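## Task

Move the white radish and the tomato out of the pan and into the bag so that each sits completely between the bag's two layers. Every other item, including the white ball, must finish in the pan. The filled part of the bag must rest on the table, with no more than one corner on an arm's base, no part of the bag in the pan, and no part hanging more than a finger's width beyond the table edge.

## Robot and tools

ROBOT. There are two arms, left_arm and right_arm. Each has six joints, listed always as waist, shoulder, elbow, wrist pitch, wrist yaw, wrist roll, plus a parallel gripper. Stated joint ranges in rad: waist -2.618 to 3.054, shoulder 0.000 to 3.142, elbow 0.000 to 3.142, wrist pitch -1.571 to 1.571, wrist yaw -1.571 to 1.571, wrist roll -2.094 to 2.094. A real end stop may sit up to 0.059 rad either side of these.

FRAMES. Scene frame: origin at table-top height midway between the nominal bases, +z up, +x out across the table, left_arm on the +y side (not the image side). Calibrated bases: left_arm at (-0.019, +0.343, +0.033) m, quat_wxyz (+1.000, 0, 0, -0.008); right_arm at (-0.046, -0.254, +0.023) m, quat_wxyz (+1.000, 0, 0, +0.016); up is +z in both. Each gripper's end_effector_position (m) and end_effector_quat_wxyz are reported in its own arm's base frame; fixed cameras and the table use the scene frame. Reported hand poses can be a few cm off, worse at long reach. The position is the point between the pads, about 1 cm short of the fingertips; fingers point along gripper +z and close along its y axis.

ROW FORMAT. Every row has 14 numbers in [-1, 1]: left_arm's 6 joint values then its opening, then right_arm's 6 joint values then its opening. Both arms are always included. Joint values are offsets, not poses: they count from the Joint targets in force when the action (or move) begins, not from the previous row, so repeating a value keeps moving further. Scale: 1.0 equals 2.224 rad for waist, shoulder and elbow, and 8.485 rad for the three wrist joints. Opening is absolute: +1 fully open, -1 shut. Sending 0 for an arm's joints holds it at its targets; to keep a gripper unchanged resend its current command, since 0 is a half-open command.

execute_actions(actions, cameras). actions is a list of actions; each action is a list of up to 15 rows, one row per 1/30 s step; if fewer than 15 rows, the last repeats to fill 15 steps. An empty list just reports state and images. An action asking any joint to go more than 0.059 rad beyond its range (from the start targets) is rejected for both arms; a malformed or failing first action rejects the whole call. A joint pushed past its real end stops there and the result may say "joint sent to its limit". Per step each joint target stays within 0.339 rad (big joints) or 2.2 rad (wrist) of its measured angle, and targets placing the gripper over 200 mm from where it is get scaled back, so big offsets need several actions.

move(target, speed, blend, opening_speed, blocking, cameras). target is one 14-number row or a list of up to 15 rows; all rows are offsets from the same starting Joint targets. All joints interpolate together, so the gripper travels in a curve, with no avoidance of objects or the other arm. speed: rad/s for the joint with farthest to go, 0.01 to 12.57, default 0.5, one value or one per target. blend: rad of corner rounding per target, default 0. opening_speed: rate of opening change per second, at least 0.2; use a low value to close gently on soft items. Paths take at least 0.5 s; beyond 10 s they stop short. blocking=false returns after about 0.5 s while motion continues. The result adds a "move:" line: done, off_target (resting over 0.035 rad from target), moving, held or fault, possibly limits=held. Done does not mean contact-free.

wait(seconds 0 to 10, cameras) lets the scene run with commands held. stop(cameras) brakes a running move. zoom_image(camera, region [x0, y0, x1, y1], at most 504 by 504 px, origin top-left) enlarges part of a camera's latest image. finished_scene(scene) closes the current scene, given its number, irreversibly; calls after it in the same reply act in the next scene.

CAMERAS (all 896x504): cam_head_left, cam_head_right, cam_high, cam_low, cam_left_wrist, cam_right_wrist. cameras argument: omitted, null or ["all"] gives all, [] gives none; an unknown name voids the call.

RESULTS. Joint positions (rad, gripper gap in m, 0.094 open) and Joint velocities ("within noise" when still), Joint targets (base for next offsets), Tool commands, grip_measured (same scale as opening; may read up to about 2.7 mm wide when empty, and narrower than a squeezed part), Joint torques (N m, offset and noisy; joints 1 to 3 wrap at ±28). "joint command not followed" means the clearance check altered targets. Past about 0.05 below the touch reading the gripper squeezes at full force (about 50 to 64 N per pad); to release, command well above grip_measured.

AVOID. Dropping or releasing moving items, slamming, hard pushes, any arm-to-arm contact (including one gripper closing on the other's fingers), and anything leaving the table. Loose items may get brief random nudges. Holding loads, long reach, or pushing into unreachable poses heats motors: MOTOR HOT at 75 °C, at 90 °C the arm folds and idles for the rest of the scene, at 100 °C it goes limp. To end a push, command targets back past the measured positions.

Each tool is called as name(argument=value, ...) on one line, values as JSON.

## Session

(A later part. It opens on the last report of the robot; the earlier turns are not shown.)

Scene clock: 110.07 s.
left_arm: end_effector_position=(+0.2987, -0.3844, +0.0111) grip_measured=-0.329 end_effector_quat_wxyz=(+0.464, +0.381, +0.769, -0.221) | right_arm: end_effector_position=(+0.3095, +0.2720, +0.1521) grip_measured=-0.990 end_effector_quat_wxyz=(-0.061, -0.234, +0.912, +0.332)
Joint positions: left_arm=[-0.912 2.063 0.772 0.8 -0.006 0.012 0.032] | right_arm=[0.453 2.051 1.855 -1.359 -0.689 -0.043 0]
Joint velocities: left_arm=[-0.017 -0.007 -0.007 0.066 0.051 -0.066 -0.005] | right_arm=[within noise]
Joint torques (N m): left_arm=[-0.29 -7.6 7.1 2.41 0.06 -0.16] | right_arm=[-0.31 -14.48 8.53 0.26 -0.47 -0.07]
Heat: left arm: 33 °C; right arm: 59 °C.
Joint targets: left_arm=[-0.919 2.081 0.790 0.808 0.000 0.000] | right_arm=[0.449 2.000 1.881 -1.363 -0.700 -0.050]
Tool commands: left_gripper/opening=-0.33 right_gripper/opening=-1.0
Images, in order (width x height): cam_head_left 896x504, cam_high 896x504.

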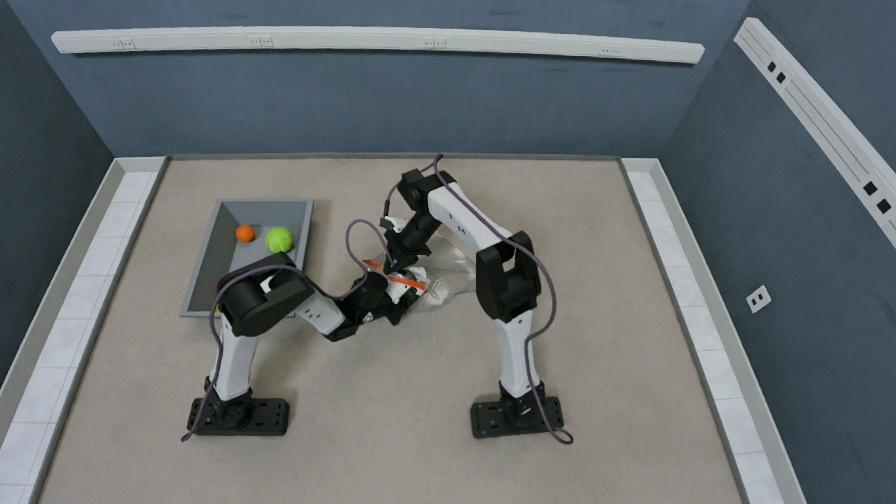

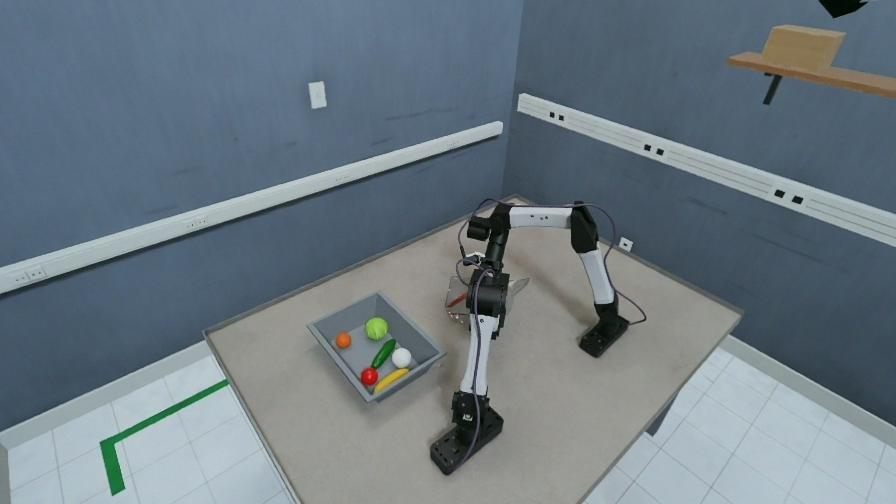

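move(target=[0.0036,-0.0913,-0.1803,0.0231,0,0,-0.33,0,0,0,0,0,0,-1], speed=0.3, cameras=["cam_left_wrist","cam_right_wrist","cam_head_left"])

zoom_image(camera="cam_head_left", region=[300, 200, 520, 360])

Scene clock: 112.43 s.
left_arm: end_effector_position=(+0.2433, -0.3128, +0.0023) grip_measured=-0.326 end_effector_quat_wxyz=(+0.456, +0.383, +0.773, -0.218) | right_arm: end_effector_position=(+0.3095, +0.2720, +0.1521) grip_measured=-0.990 end_effector_quat_wxyz=(-0.061, -0.234, +0.912, +0.332)
Joint positions: left_arm=[-0.912 1.903 0.396 0.996 -0.006 0.012 0.032] | right_arm=[0.453 2.051 1.855 -1.359 -0.689 -0.043 0]
Joint velocities: within noise
Joint torques (N m): left_arm=[0.34 -8.47 3.28 2.38 0.06 -0.16] | right_arm=[-0.34 -14.49 8.51 0.27 -0.46 -0.08]
Heat: left arm: 33 °C; right arm: 59 °C.
Joint targets: left_arm=[-0.911 1.878 0.389 1.004 0.000 0.000] | right_arm=[0.449 2.000 1.881 -1.363 -0.700 -0.050]
move: off_target (right_arm); right_arm: the shoulder is farthest, 0.051 rad from its target
Images, in order (width x height): cam_head_left 896x504, cam_left_wrist 896x504, cam_right_wrist 896x504.

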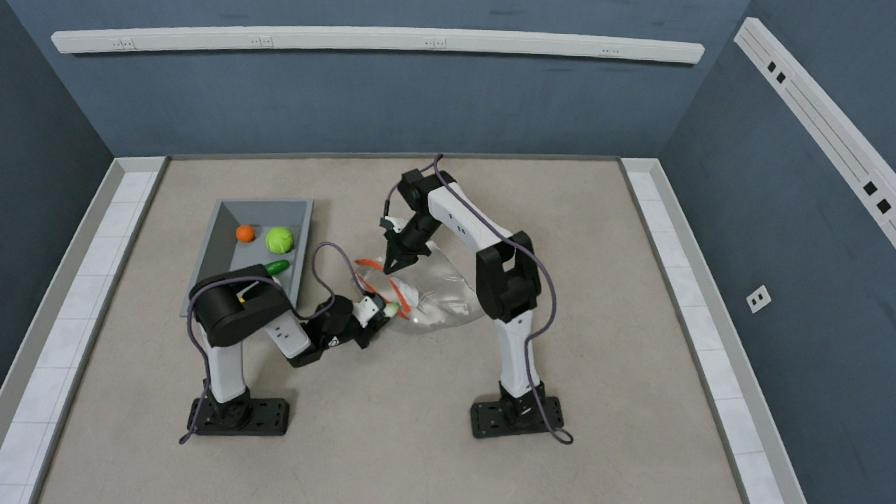

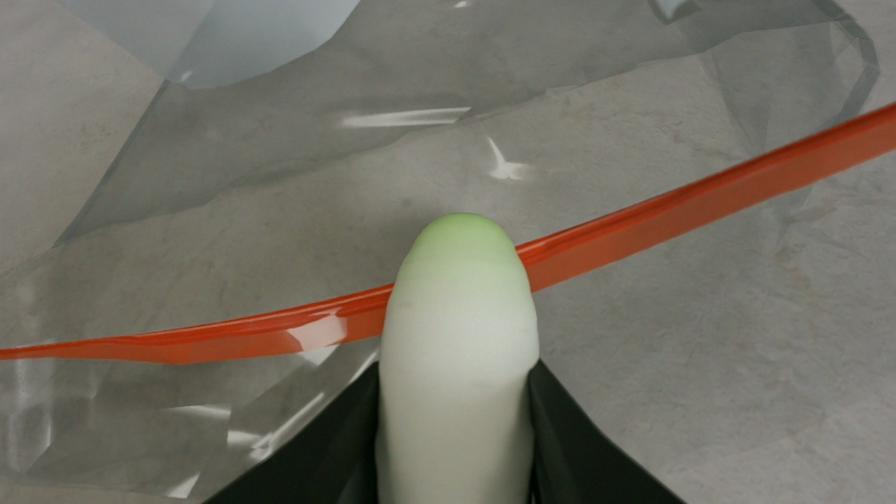

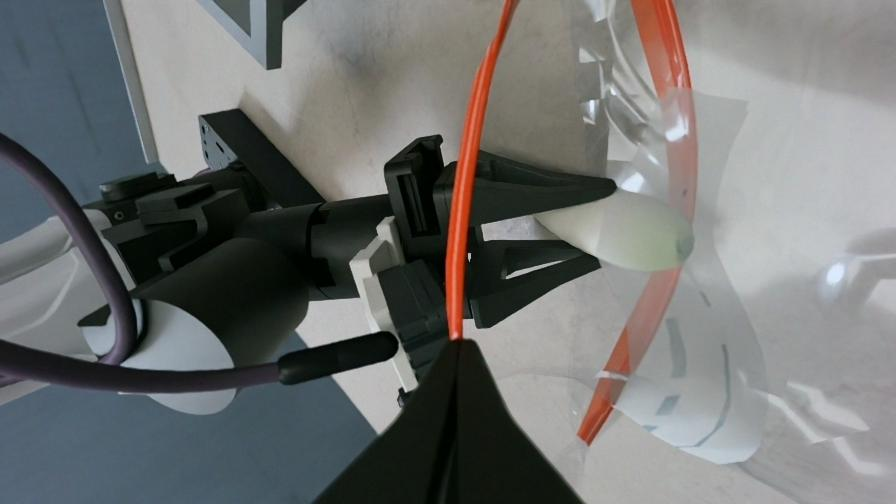

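Scaled by 2.291 from the camera's 896x504 image, which has a finer 1280x720 frame.

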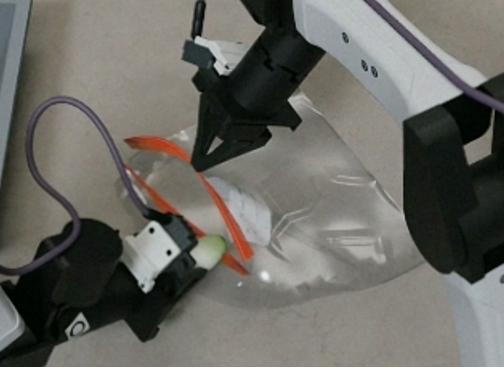

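move(target=[[-0.0031,-0.1380,-0.0450,-0.0363,0,0,-0.33,0,0,0,0,0,0,-1],[0.0549,-0.1380,-0.0450,-0.0363,0,0,-0.33,0,0.0026,0.0306,-0.0073,0,0,-1]], speed=0.35, cameras=["cam_left_wrist","cam_right_wrist"])

Scene clock: 117.10 s.
left_arm: end_effector_position=(+0.2502, -0.2533, +0.0240) grip_measured=-0.330 end_effector_quat_wxyz=(+0.440, +0.344, +0.810, -0.179) | right_arm: end_effector_position=(+0.3096, +0.2720, +0.1692) grip_measured=-0.990 end_effector_quat_wxyz=(-0.058, -0.235, +0.912, +0.333)
Joint positions: left_arm=[-0.794 1.589 0.299 0.71 -0.005 0.012 0.031] | right_arm=[0.453 2.051 1.923 -1.42 -0.689 -0.043 0]
Joint velocities: left_arm=[-0.012 -0.032 -0.007 0.051 -0.051 -0.051 -0.006] | right_arm=[within noise]
Joint torques (N m): left_arm=[0.58 -6.2 4.27 2.06 0.05 -0.15] | right_arm=[-0.32 -13.96 8.53 0.32 -0.47 -0.08]
Heat: left arm: 33 °C; right arm: 60 °C.
Joint targets: left_arm=[-0.789 1.571 0.289 0.695 0.000 0.000] | right_arm=[0.449 2.006 1.949 -1.425 -0.700 -0.050]
move: off_target (right_arm); right_arm: the shoulder is farthest, 0.045 rad from its target
Images, in order (width x height): cam_left_wrist 896x504, cam_right_wrist 896x504.

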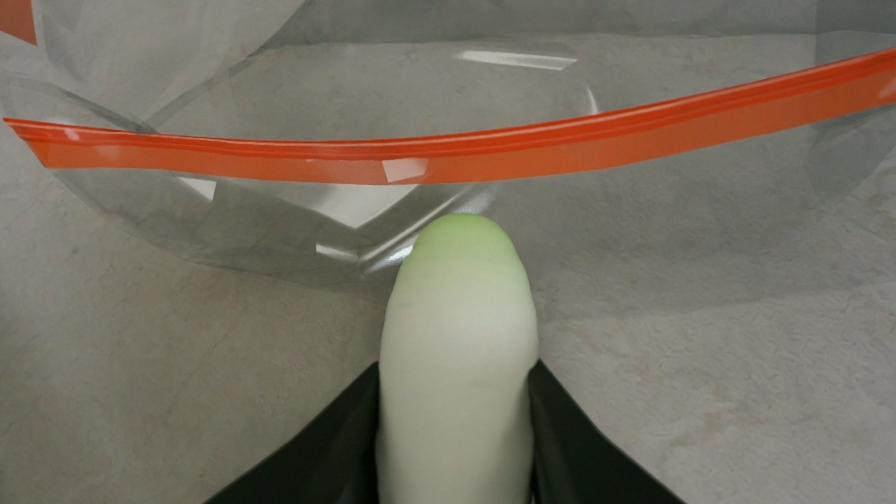

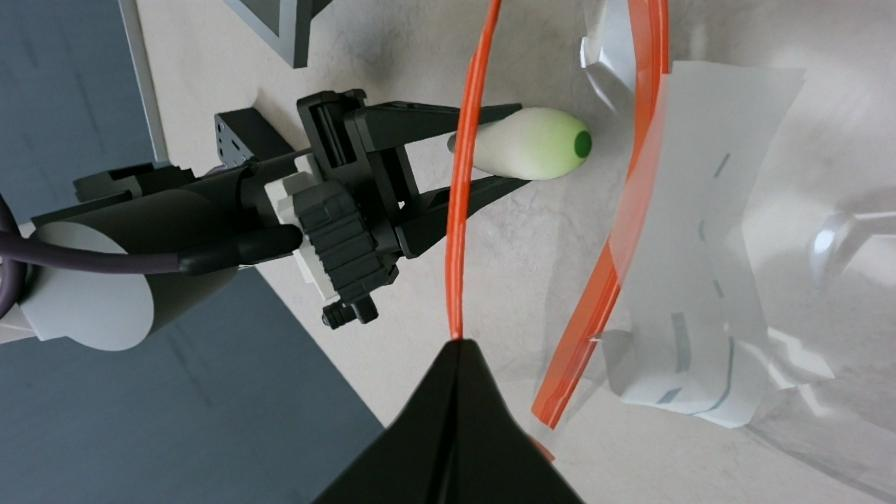

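move(target=[0,0.1448,0.1682,-0.0059,0,0,-0.33,0,0,0,0,0,0,-1], speed=0.3, cameras=["cam_left_wrist","cam_right_wrist"])

Scene clock: 119.63 s.
left_arm: end_effector_position=(+0.3122, -0.3164, +0.0211) grip_measured=-0.326 end_effector_quat_wxyz=(+0.444, +0.343, +0.808, -0.181) | right_arm: end_effector_position=(+0.3095, +0.2719, +0.1692) grip_measured=-0.990 end_effector_quat_wxyz=(-0.058, -0.235, +0.912, +0.333)
Joint positions: left_arm=[-0.794 1.877 0.645 0.66 -0.005 0.012 0.032] | right_arm=[0.453 2.051 1.923 -1.42 -0.689 -0.043 0]
Joint velocities: within noise
Joint torques (N m): left_arm=[0.61 -6.38 7.34 2.07 0.05 -0.16] | right_arm=[-0.35 -13.97 8.53 0.28 -0.47 -0.07]
Heat: left arm: 33 °C; right arm: 60 °C.
Joint targets: left_arm=[-0.789 1.894 0.663 0.645 0.000 0.000] | right_arm=[0.449 2.006 1.949 -1.425 -0.700 -0.050]
move: off_target (right_arm); right_arm: the shoulder is farthest, 0.045 rad from its target
Images, in order (width x height): cam_left_wrist 896x504, cam_right_wrist 896x504.

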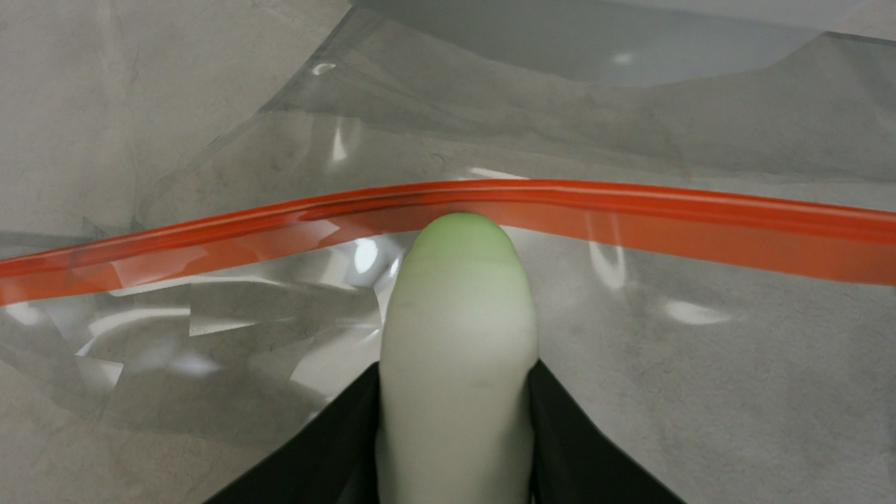

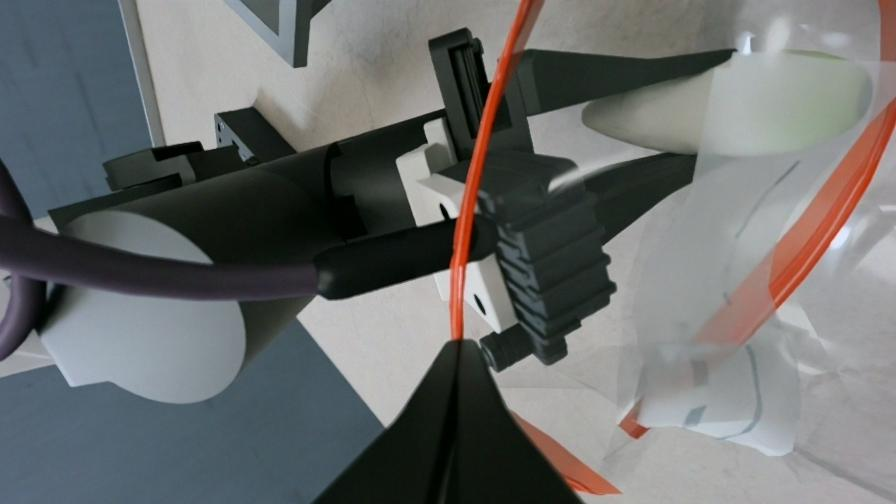

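move(target=[[0,-0.0117,0.2001,-0.0969,0,0,-0.33,0,0,0,0,0,0,-1],[0,0.0405,0.1646,-0.0740,0,0,-0.33,0,0,0,0,0,0,-1]], speed=0.4, cameras=["cam_left_wrist","cam_right_wrist"])

Scene clock: 123.40 s.
left_arm: end_effector_position=(+0.3246, -0.3290, +0.0247) grip_measured=-0.329 end_effector_quat_wxyz=(+0.391, +0.354, +0.835, -0.159) | right_arm: end_effector_position=(+0.3095, +0.2719, +0.1692) grip_measured=-0.990 end_effector_quat_wxyz=(-0.058, -0.235, +0.912, +0.333)
Joint positions: left_arm=[-0.794 1.877 0.83 0.346 -0.005 0.012 0.032] | right_arm=[0.453 2.051 1.923 -1.42 -0.689 -0.043 0]
Joint velocities: within noise
Joint torques (N m): left_arm=[0.21 -8.47 6.34 2.12 0.01 -0.05] | right_arm=[-0.32 -13.96 8.53 0.27 -0.47 -0.08]
Heat: left arm: 33 °C; right arm: 60 °C.
Joint targets: left_arm=[-0.794 1.877 0.828 0.347 -0.005 0.012] | right_arm=[0.449 2.006 1.949 -1.425 -0.700 -0.050]
move: held (left_arm; a check stopped the path), off_target (right_arm); path passed 0 of 2 targets; limits=held; left_arm: the wrist pitch is farthest, 0.329 rad from its target; right_arm: the shoulder is farthest, 0.045 rad from its target
joint command not followed: on one or more control steps a check withheld the commanded joint targets of the left arm, and it was not sent them on those steps.
cause: the commanded joint targets, or the way to them, would bring a part of the robot too close to another arm (this arm's wrist (the part past the wrist pitch) and the right arm's fingers, along the way the arms are being sent, or toward where that arm still pushes).
Images, in order (width x height): cam_left_wrist 896x504, cam_right_wrist 896x504.

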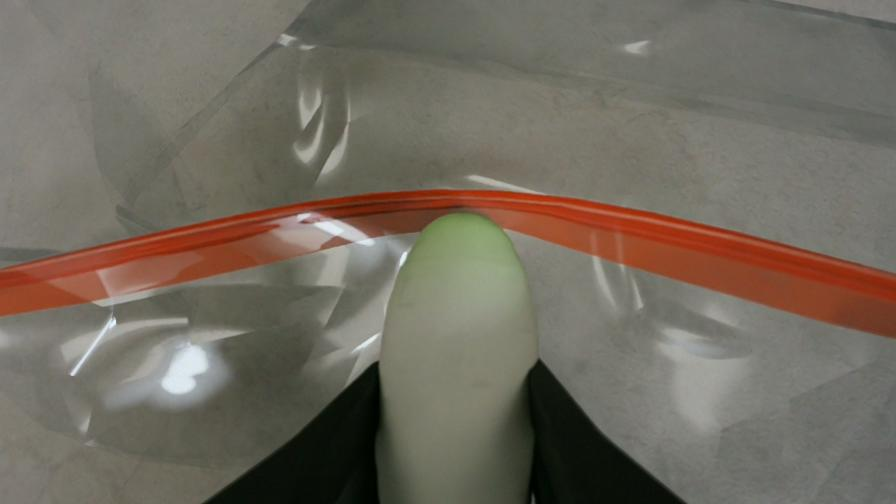

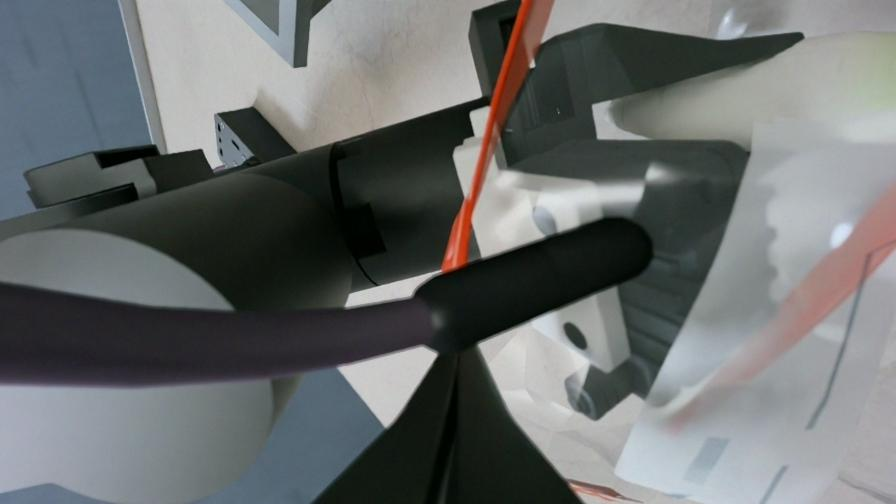

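move(target=[[0.0022,-0.1376,-0.2424,0.0410,0.0006,-0.0014,-0.33,0,0,0,0,0,0,-1],[0.0022,-0.0090,-0.2873,0.1220,0.0006,0.1836,-0.33,0,0,0,0,0,0,-1]], speed=[0.5,1.0], cameras=["cam_left_wrist","cam_right_wrist","cam_low"])

Scene clock: 129.07 s.
left_arm: end_effector_position=(+0.2595, -0.2627, +0.0530) grip_measured=-0.327 end_effector_quat_wxyz=(+0.561, +0.734, +0.308, +0.227) | right_arm: end_effector_position=(+0.3095, +0.2719, +0.1692) grip_measured=-0.990 end_effector_quat_wxyz=(-0.058, -0.235, +0.912, +0.333)
Joint positions: left_arm=[-0.794 1.843 0.197 1.375 -0.005 1.557 0.032] | right_arm=[0.453 2.051 1.923 -1.42 -0.689 -0.043 0]
Joint velocities: within noise
Joint torques (N m): left_arm=[0.59 -4.29 2.47 2.49 0.07 0.02] | right_arm=[-0.34 -13.96 8.53 0.28 -0.47 -0.08]
Heat: left arm: 34 °C; right arm: 60 °C.
Joint targets: left_arm=[-0.789 1.857 0.189 1.382 0.000 1.569] | right_arm=[0.449 2.006 1.949 -1.425 -0.700 -0.050]
move: off_target (right_arm); right_arm: the shoulder is farthest, 0.045 rad from its target
Images, in order (width x height): cam_low 896x504, cam_left_wrist 896x504, cam_right_wrist 896x504.

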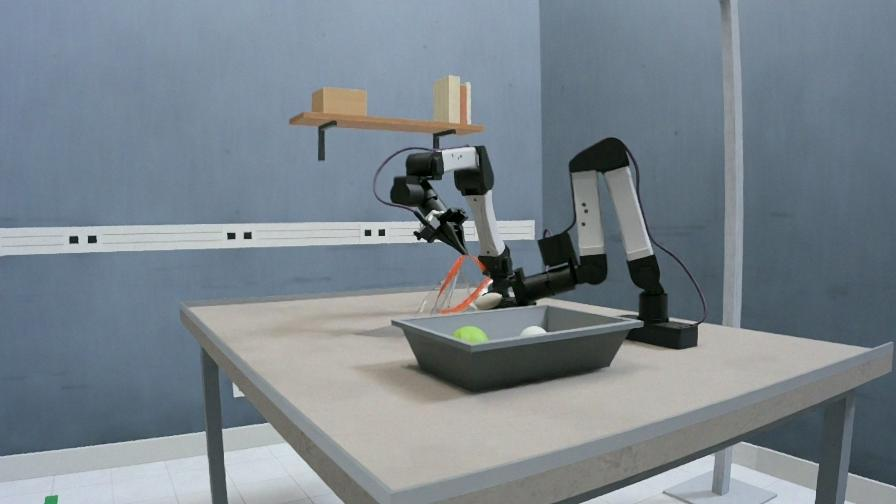

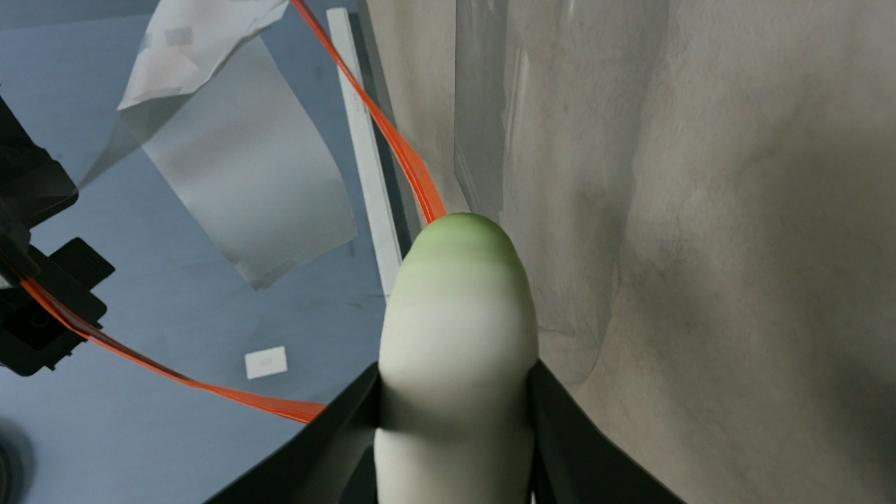

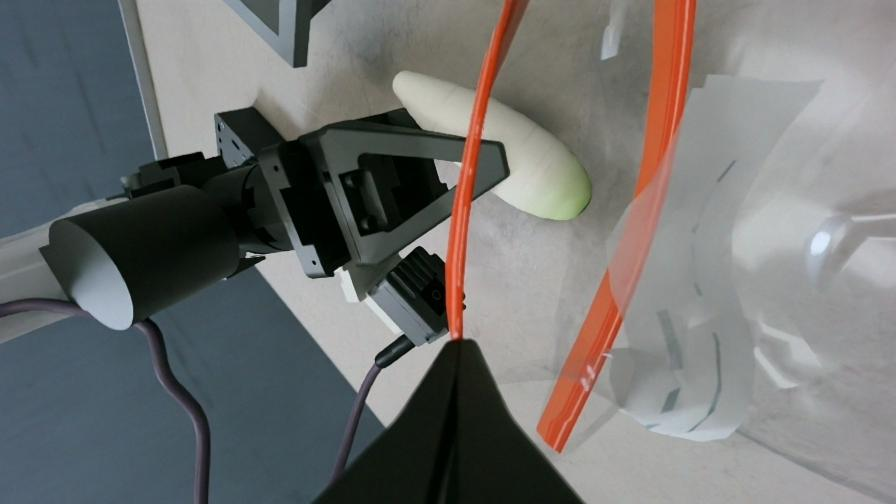

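move(target=[0,0.1488,0.3426,-0.0508,0,0,-0.33,0,0,0,0,0,0,-1], speed=0.35, cameras=["cam_left_wrist","cam_right_wrist","cam_head_left"])

zoom_image(camera="cam_head_left", region=[300, 200, 520, 360])

Scene clock: 131.73 s.
left_arm: end_effector_position=(+0.3678, -0.3730, +0.0594) grip_measured=-0.327 end_effector_quat_wxyz=(+0.570, +0.727, +0.305, +0.231) | right_arm: end_effector_position=(+0.3095, +0.2719, +0.1692) grip_measured=-0.990 end_effector_quat_wxyz=(-0.058, -0.235, +0.912, +0.333)
Joint positions: left_arm=[-0.794 2.126 0.839 1.039 -0.005 1.557 0.032] | right_arm=[0.453 2.051 1.923 -1.42 -0.689 -0.043 0]
Joint velocities: left_arm=[0.032 -0.002 -0.007 -0.037 -0.022 -0.081 -0.004] | right_arm=[within noise]
Joint torques (N m): left_arm=[0.23 -9.57 5.07 2.4 0.03 -0.1] | right_arm=[-0.32 -13.98 8.54 0.28 -0.47 -0.08]
Heat: left arm: 34 °C; right arm: 60 °C.
Joint targets: left_arm=[-0.794 2.125 0.835 1.039 -0.005 1.557] | right_arm=[0.449 2.006 1.949 -1.425 -0.700 -0.050]
move: held (left_arm; a check stopped the path), off_target (right_arm); limits=held; left_arm: the elbow is farthest, 0.112 rad from its target; right_arm: the shoulder is farthest, 0.045 rad from its target
joint command not followed: on one or more control steps a check withheld the commanded joint targets of the left arm, and it was not sent them on those steps.
cause: the commanded joint targets, or the way to them, would bring a part of the robot too close to another arm (this arm's wrist (the part past the wrist pitch) and the right arm's fingers, at the place that arm is still heading or pushing toward).
Images, in order (width x height): cam_head_left 896x504, cam_left_wrist 896x504, cam_right_wrist 896x504.

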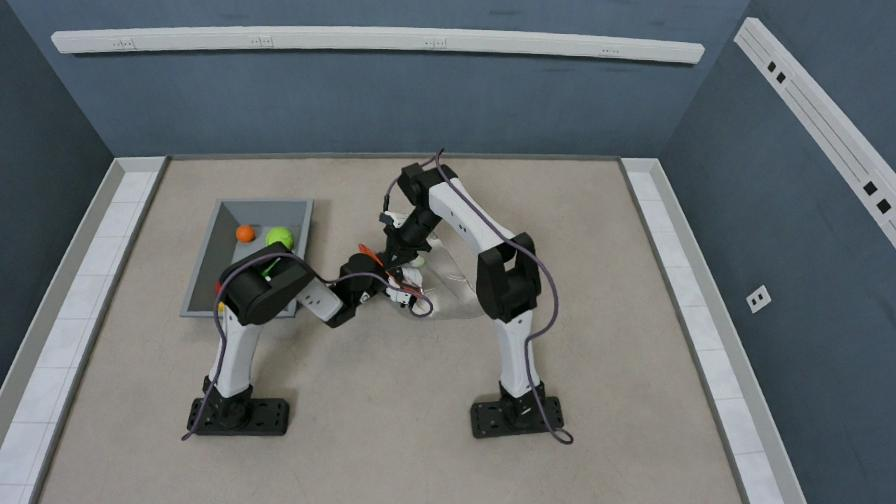

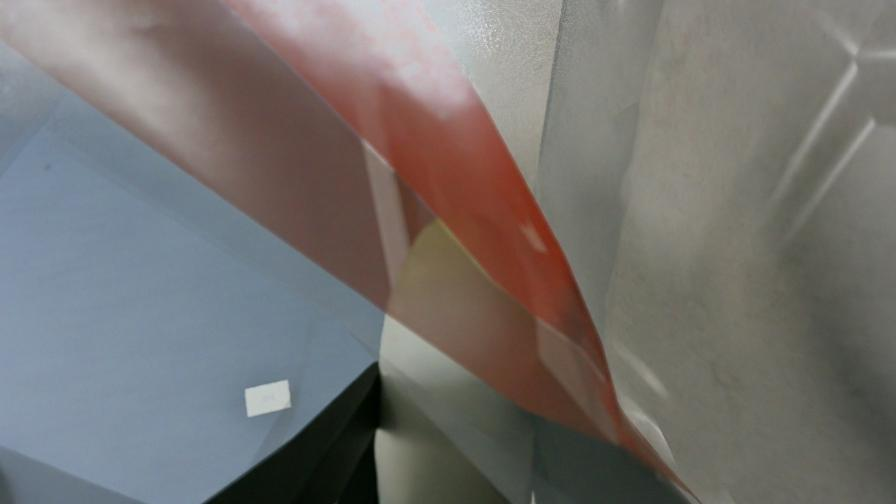

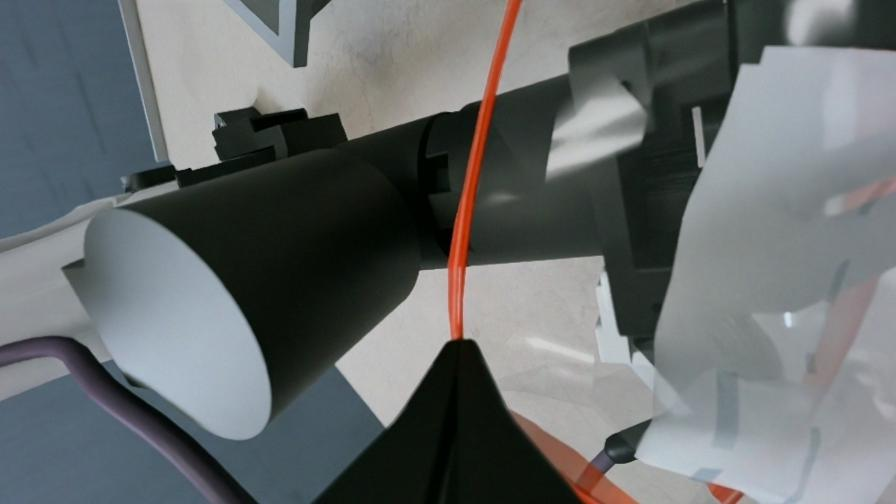

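Scaled by 2.291 from the camera's 896x504 image, which has a finer 1280x720 frame.

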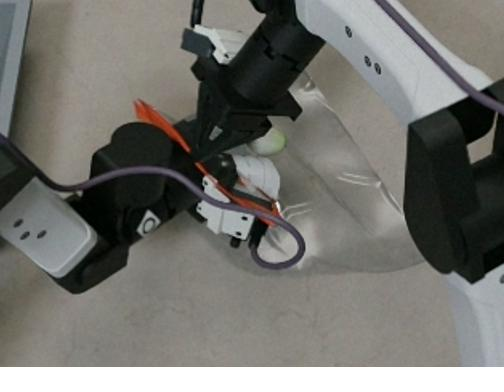

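move(target=[0.0022,-0.1205,-0.2905,0.0404,0.0006,0.0014,-0.33,0,0,0,0,0,0,-1], speed=0.35, cameras=["cam_left_wrist","cam_right_wrist","cam_head_left"])

zoom_image(camera="cam_head_left", region=[300, 200, 520, 360])

Scene clock: 135.03 s.
left_arm: end_effector_position=(+0.2573, -0.2606, +0.0401) grip_measured=-0.327 end_effector_quat_wxyz=(+0.547, +0.745, +0.312, +0.222) | right_arm: end_effector_position=(+0.3094, +0.2719, +0.1692) grip_measured=-0.990 end_effector_quat_wxyz=(-0.059, -0.234, +0.912, +0.333)
Joint positions: left_arm=[-0.794 1.878 0.195 1.374 -0.005 1.557 0.032] | right_arm=[0.453 2.051 1.923 -1.421 -0.689 -0.043 0]
Joint velocities: left_arm=[-0.007 -0.017 -0.007 0.007 0.022 0.066 -0.004] | right_arm=[within noise]
Joint torques (N m): left_arm=[0.59 -7.12 2.37 2.44 0.08 0] | right_arm=[-0.35 -13.97 8.54 0.28 -0.47 -0.07]
Heat: left arm: 35 °C; right arm: 60 °C.
Joint targets: left_arm=[-0.789 1.857 0.189 1.382 0.000 1.569] | right_arm=[0.449 2.006 1.949 -1.425 -0.700 -0.050]
move: off_target (right_arm); right_arm: the shoulder is farthest, 0.045 rad from its target
Images, in order (width x height): cam_head_left 896x504, cam_left_wrist 896x504, cam_right_wrist 896x504.

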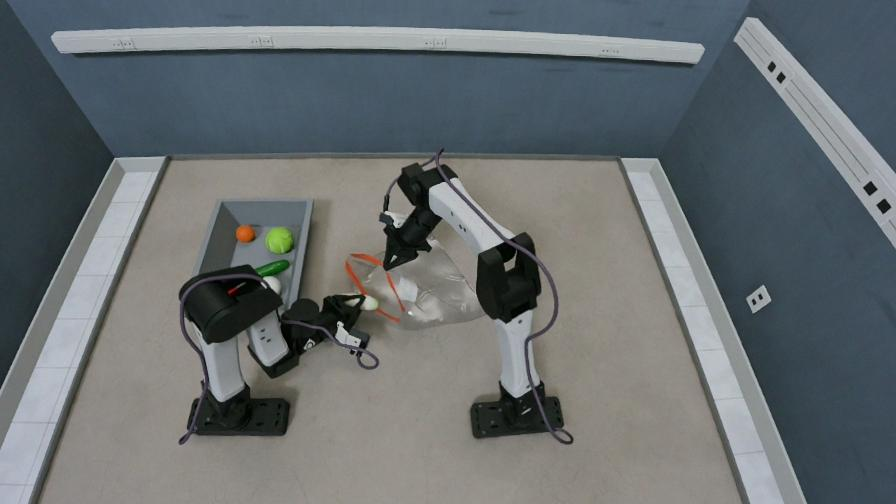

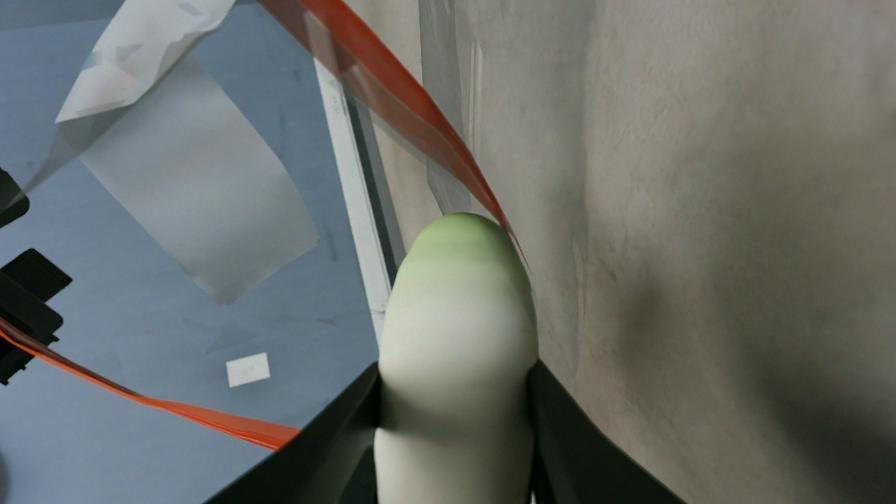

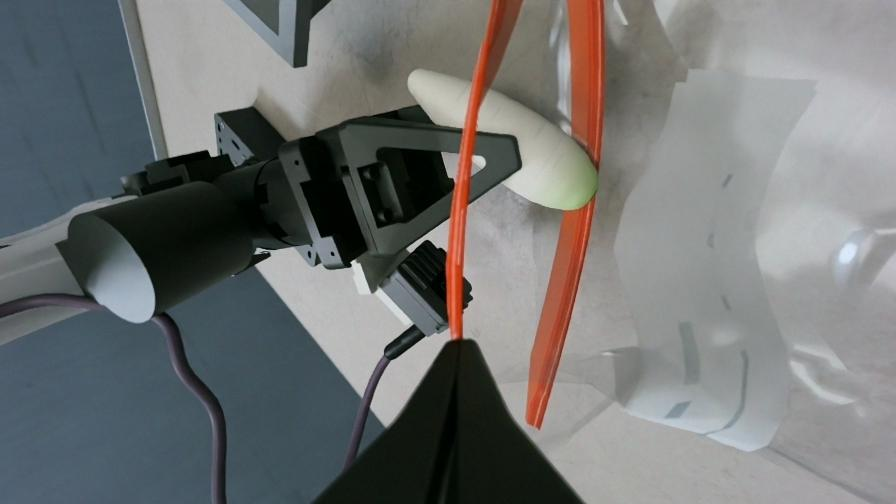

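Scaled by 2.291 from the camera's 896x504 image, which has a finer 1280x720 frame.

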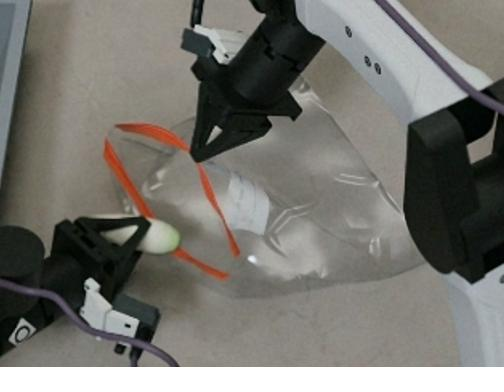

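move(target=[[0.0333,0,0,0,0,0,-0.33,0,-0.0036,-0.0405,0.0098,0,0,-1],[0.0333,0.1290,0.2576,-0.0348,0,0,-0.33,0,-0.0036,-0.0405,0.0098,0,0,-1]], speed=[0.2,0.3], cameras=["cam_left_wrist","cam_right_wrist","cam_head_left"])

zoom_image(camera="cam_head_left", region=[300, 200, 520, 360])

Scene clock: 138.97 s.
left_arm: end_effector_position=(+0.3772, -0.3302, +0.0422) grip_measured=-0.330 end_effector_quat_wxyz=(+0.550, +0.724, +0.335, +0.247) | right_arm: end_effector_position=(+0.3118, +0.2731, +0.1540) grip_measured=-0.990 end_effector_quat_wxyz=(-0.055, -0.236, +0.911, +0.333)
Joint positions: left_arm=[-0.721 2.124 0.747 1.101 -0.005 1.558 0.031] | right_arm=[0.453 2.051 1.862 -1.353 -0.689 -0.043 0]
Joint velocities: left_arm=[0.012 -0.012 -0.017 -0.066 -0.051 -0.022 -0.005] | right_arm=[within noise]
Joint torques (N m): left_arm=[0.64 -7.6 6.41 2.22 0.07 0.01] | right_arm=[-0.31 -14.71 5.76 0.45 -0.47 -0.08]
Heat: left arm: 35 °C; right arm: 61 °C.
Joint targets: left_arm=[-0.715 2.144 0.762 1.086 0.000 1.569] | right_arm=[0.449 1.998 1.859 -1.342 -0.700 -0.050]
move: off_target (right_arm); right_arm: the shoulder is farthest, 0.053 rad from its target
Images, in order (width x height): cam_head_left 896x504, cam_left_wrist 896x504, cam_right_wrist 896x504.

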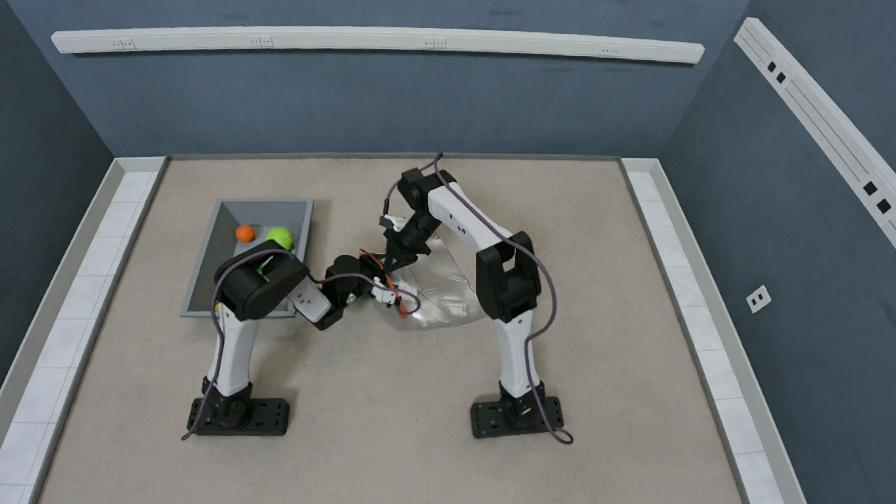

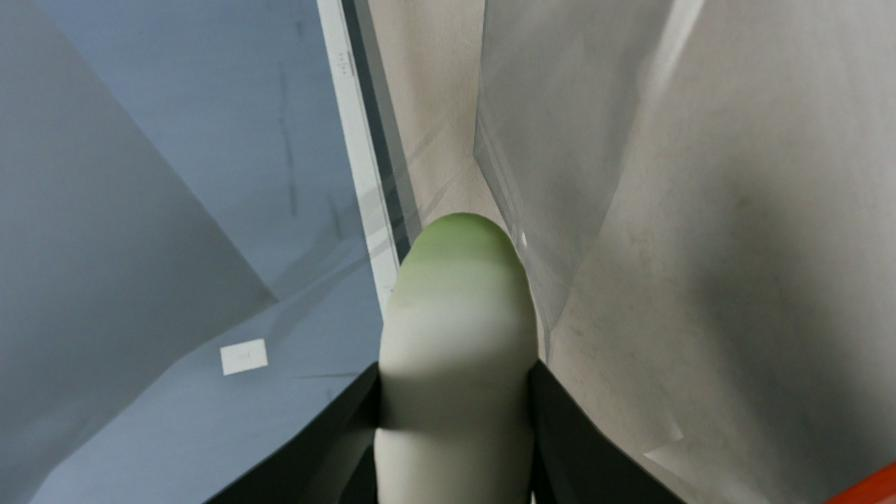

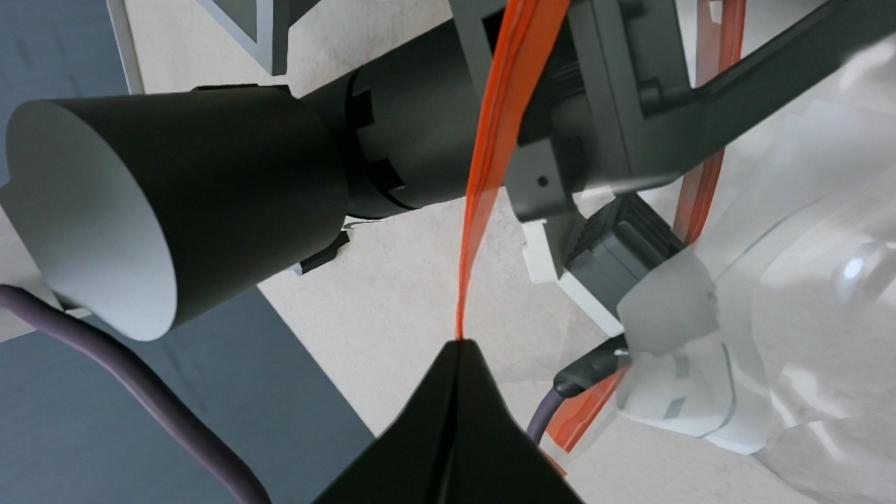

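Scaled by 2.291 from the camera's 896x504 image, which has a finer 1280x720 frame.

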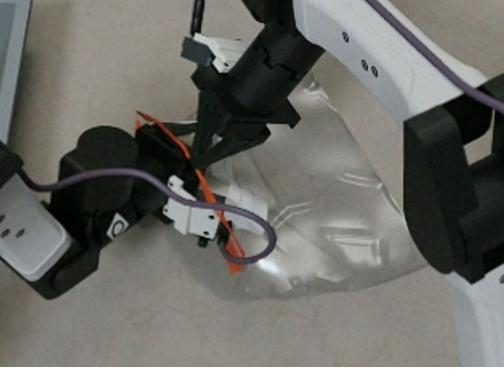

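move(target=[0,0.0723,0.0077,0.0169,0,0,-0.33,0,0,0,0,0,0,-1], speed=0.15, cameras=["cam_left_wrist","cam_right_wrist"])

Scene clock: 141.13 s.
left_arm: end_effector_position=(+0.3770, -0.3301, +0.0015) grip_measured=-0.326 end_effector_quat_wxyz=(+0.545, +0.728, +0.337, +0.245) | right_arm: end_effector_position=(+0.3119, +0.2731, +0.1540) grip_measured=-0.990 end_effector_quat_wxyz=(-0.055, -0.236, +0.911, +0.333)
Joint positions: left_arm=[-0.721 2.283 0.766 1.227 -0.005 1.558 0.032] | right_arm=[0.453 2.051 1.862 -1.353 -0.689 -0.043 0]
Joint velocities: within noise
Joint torques (N m): left_arm=[0.64 -7.88 5.33 2.42 0.08 0.01] | right_arm=[-0.34 -14.72 5.78 0.44 -0.46 -0.08]
Heat: left arm: 35 °C; right arm: 61 °C.
Joint targets: left_arm=[-0.715 2.305 0.779 1.230 0.000 1.569] | right_arm=[0.449 1.998 1.859 -1.342 -0.700 -0.050]
move: off_target (right_arm); right_arm: the shoulder is farthest, 0.053 rad from its target
Images, in order (width x height): cam_left_wrist 896x504, cam_right_wrist 896x504.

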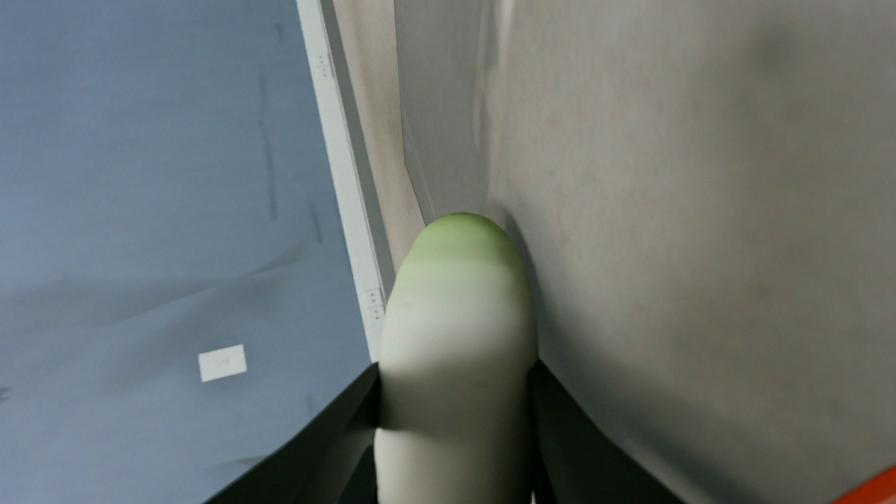

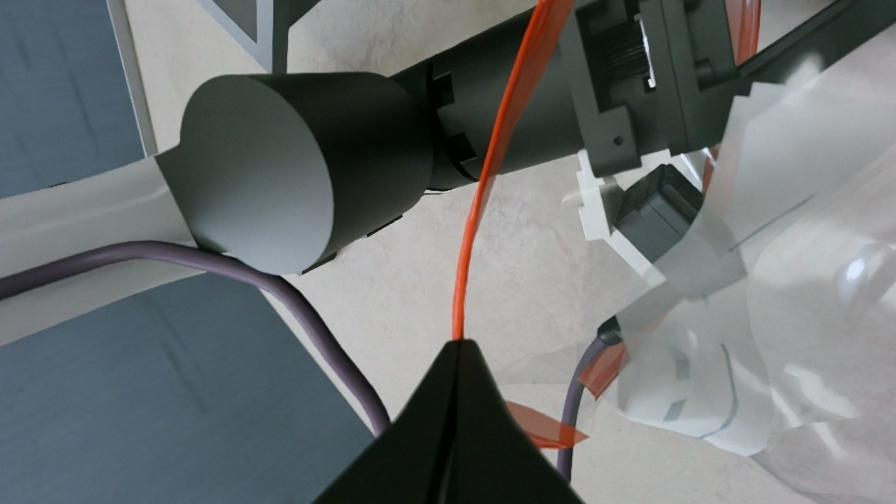

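move(target=[0,0,0,0,0,0,-0.08,0,0,0,0,0,0,-1], opening_speed=0.2, cameras=["cam_left_wrist"])

Scene clock: 142.80 s.
left_arm: end_effector_position=(+0.3773, -0.3303, +0.0024) grip_measured=-0.082 end_effector_quat_wxyz=(+0.546, +0.727, +0.336, +0.245) | right_arm: end_effector_position=(+0.3119, +0.2731, +0.1540) grip_measured=-0.990 end_effector_quat_wxyz=(-0.055, -0.236, +0.911, +0.333)
Joint positions: left_arm=[-0.721 2.283 0.766 1.231 -0.005 1.558 0.043] | right_arm=[0.453 2.051 1.862 -1.353 -0.689 -0.043 0]
Joint velocities: within noise
Joint torques (N m): left_arm=[0.64 -7.86 5.33 2.37 0.07 0.01] | right_arm=[-0.32 -14.72 5.78 0.45 -0.46 -0.08]
Heat: left arm: 35 °C; right arm: 61 °C.
Joint targets: left_arm=[-0.715 2.305 0.779 1.230 0.000 1.569] | right_arm=[0.449 1.998 1.859 -1.342 -0.700 -0.050]
move: off_target (right_arm); right_arm: the shoulder is farthest, 0.053 rad from its target
Images, in order (width x height): cam_left_wrist 896x504.

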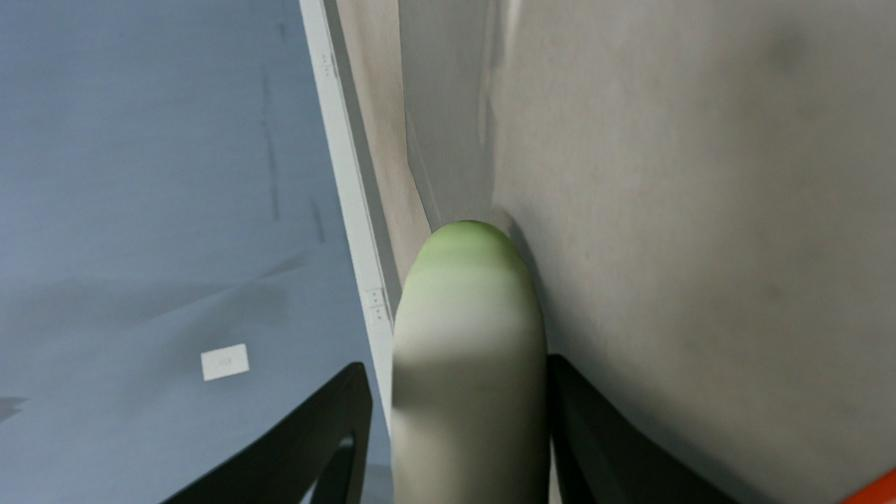

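move(target=[0,-0.0246,-0.1135,0.0233,0,0,-0.08,0,0,0,0,0,0,-1], speed=0.12, cameras=["cam_left_wrist","cam_right_wrist"])

Scene clock: 145.53 s.
left_arm: end_effector_position=(+0.3370, -0.2949, +0.0007) grip_measured=-0.082 end_effector_quat_wxyz=(+0.554, +0.721, +0.334, +0.249) | right_arm: end_effector_position=(+0.3119, +0.2731, +0.1540) grip_measured=-0.990 end_effector_quat_wxyz=(-0.055, -0.236, +0.911, +0.333)
Joint positions: left_arm=[-0.721 2.265 0.54 1.459 -0.005 1.558 0.043] | right_arm=[0.453 2.051 1.862 -1.353 -0.689 -0.043 0]
Joint velocities: within noise
Joint torques (N m): left_arm=[0.62 -9.39 1.39 2.04 0.07 0] | right_arm=[-0.34 -14.69 5.78 0.44 -0.47 -0.08]
Heat: left arm: 35 °C; right arm: 61 °C.
Joint targets: left_arm=[-0.715 2.250 0.527 1.427 0.000 1.569] | right_arm=[0.449 1.998 1.859 -1.342 -0.700 -0.050]
move: off_target (right_arm); right_arm: the shoulder is farthest, 0.053 rad from its target
Images, in order (width x height): cam_left_wrist 896x504, cam_right_wrist 896x504.

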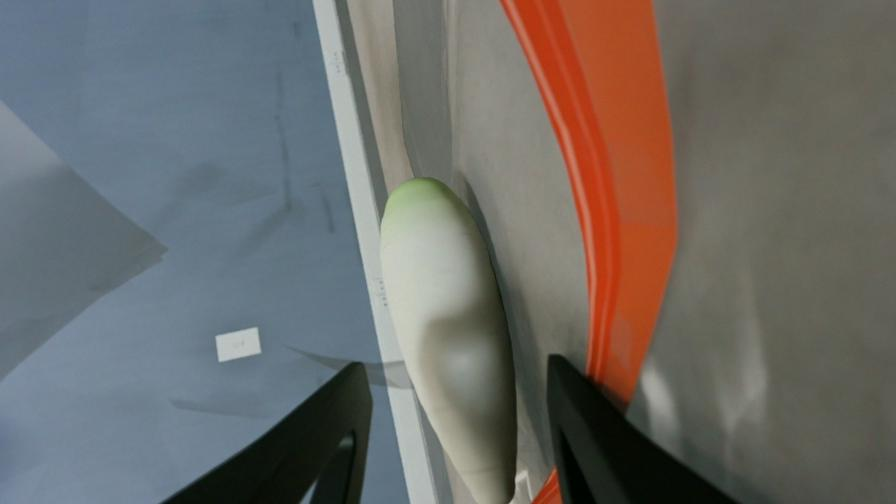

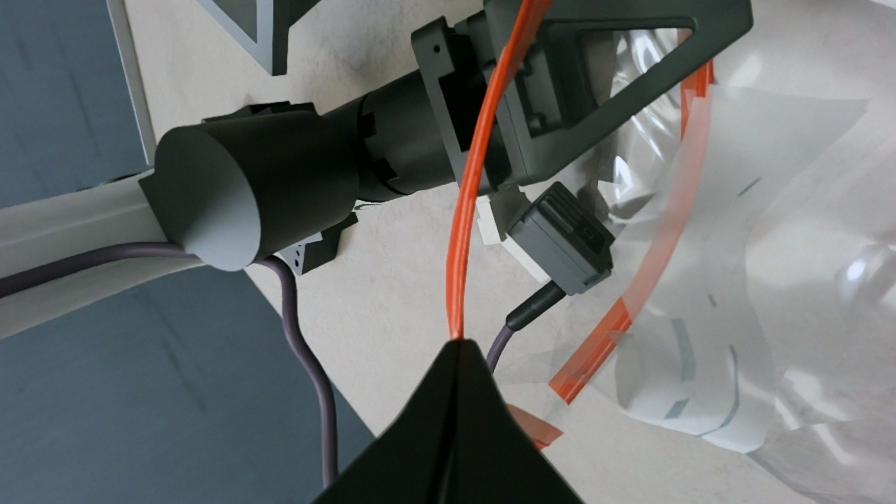

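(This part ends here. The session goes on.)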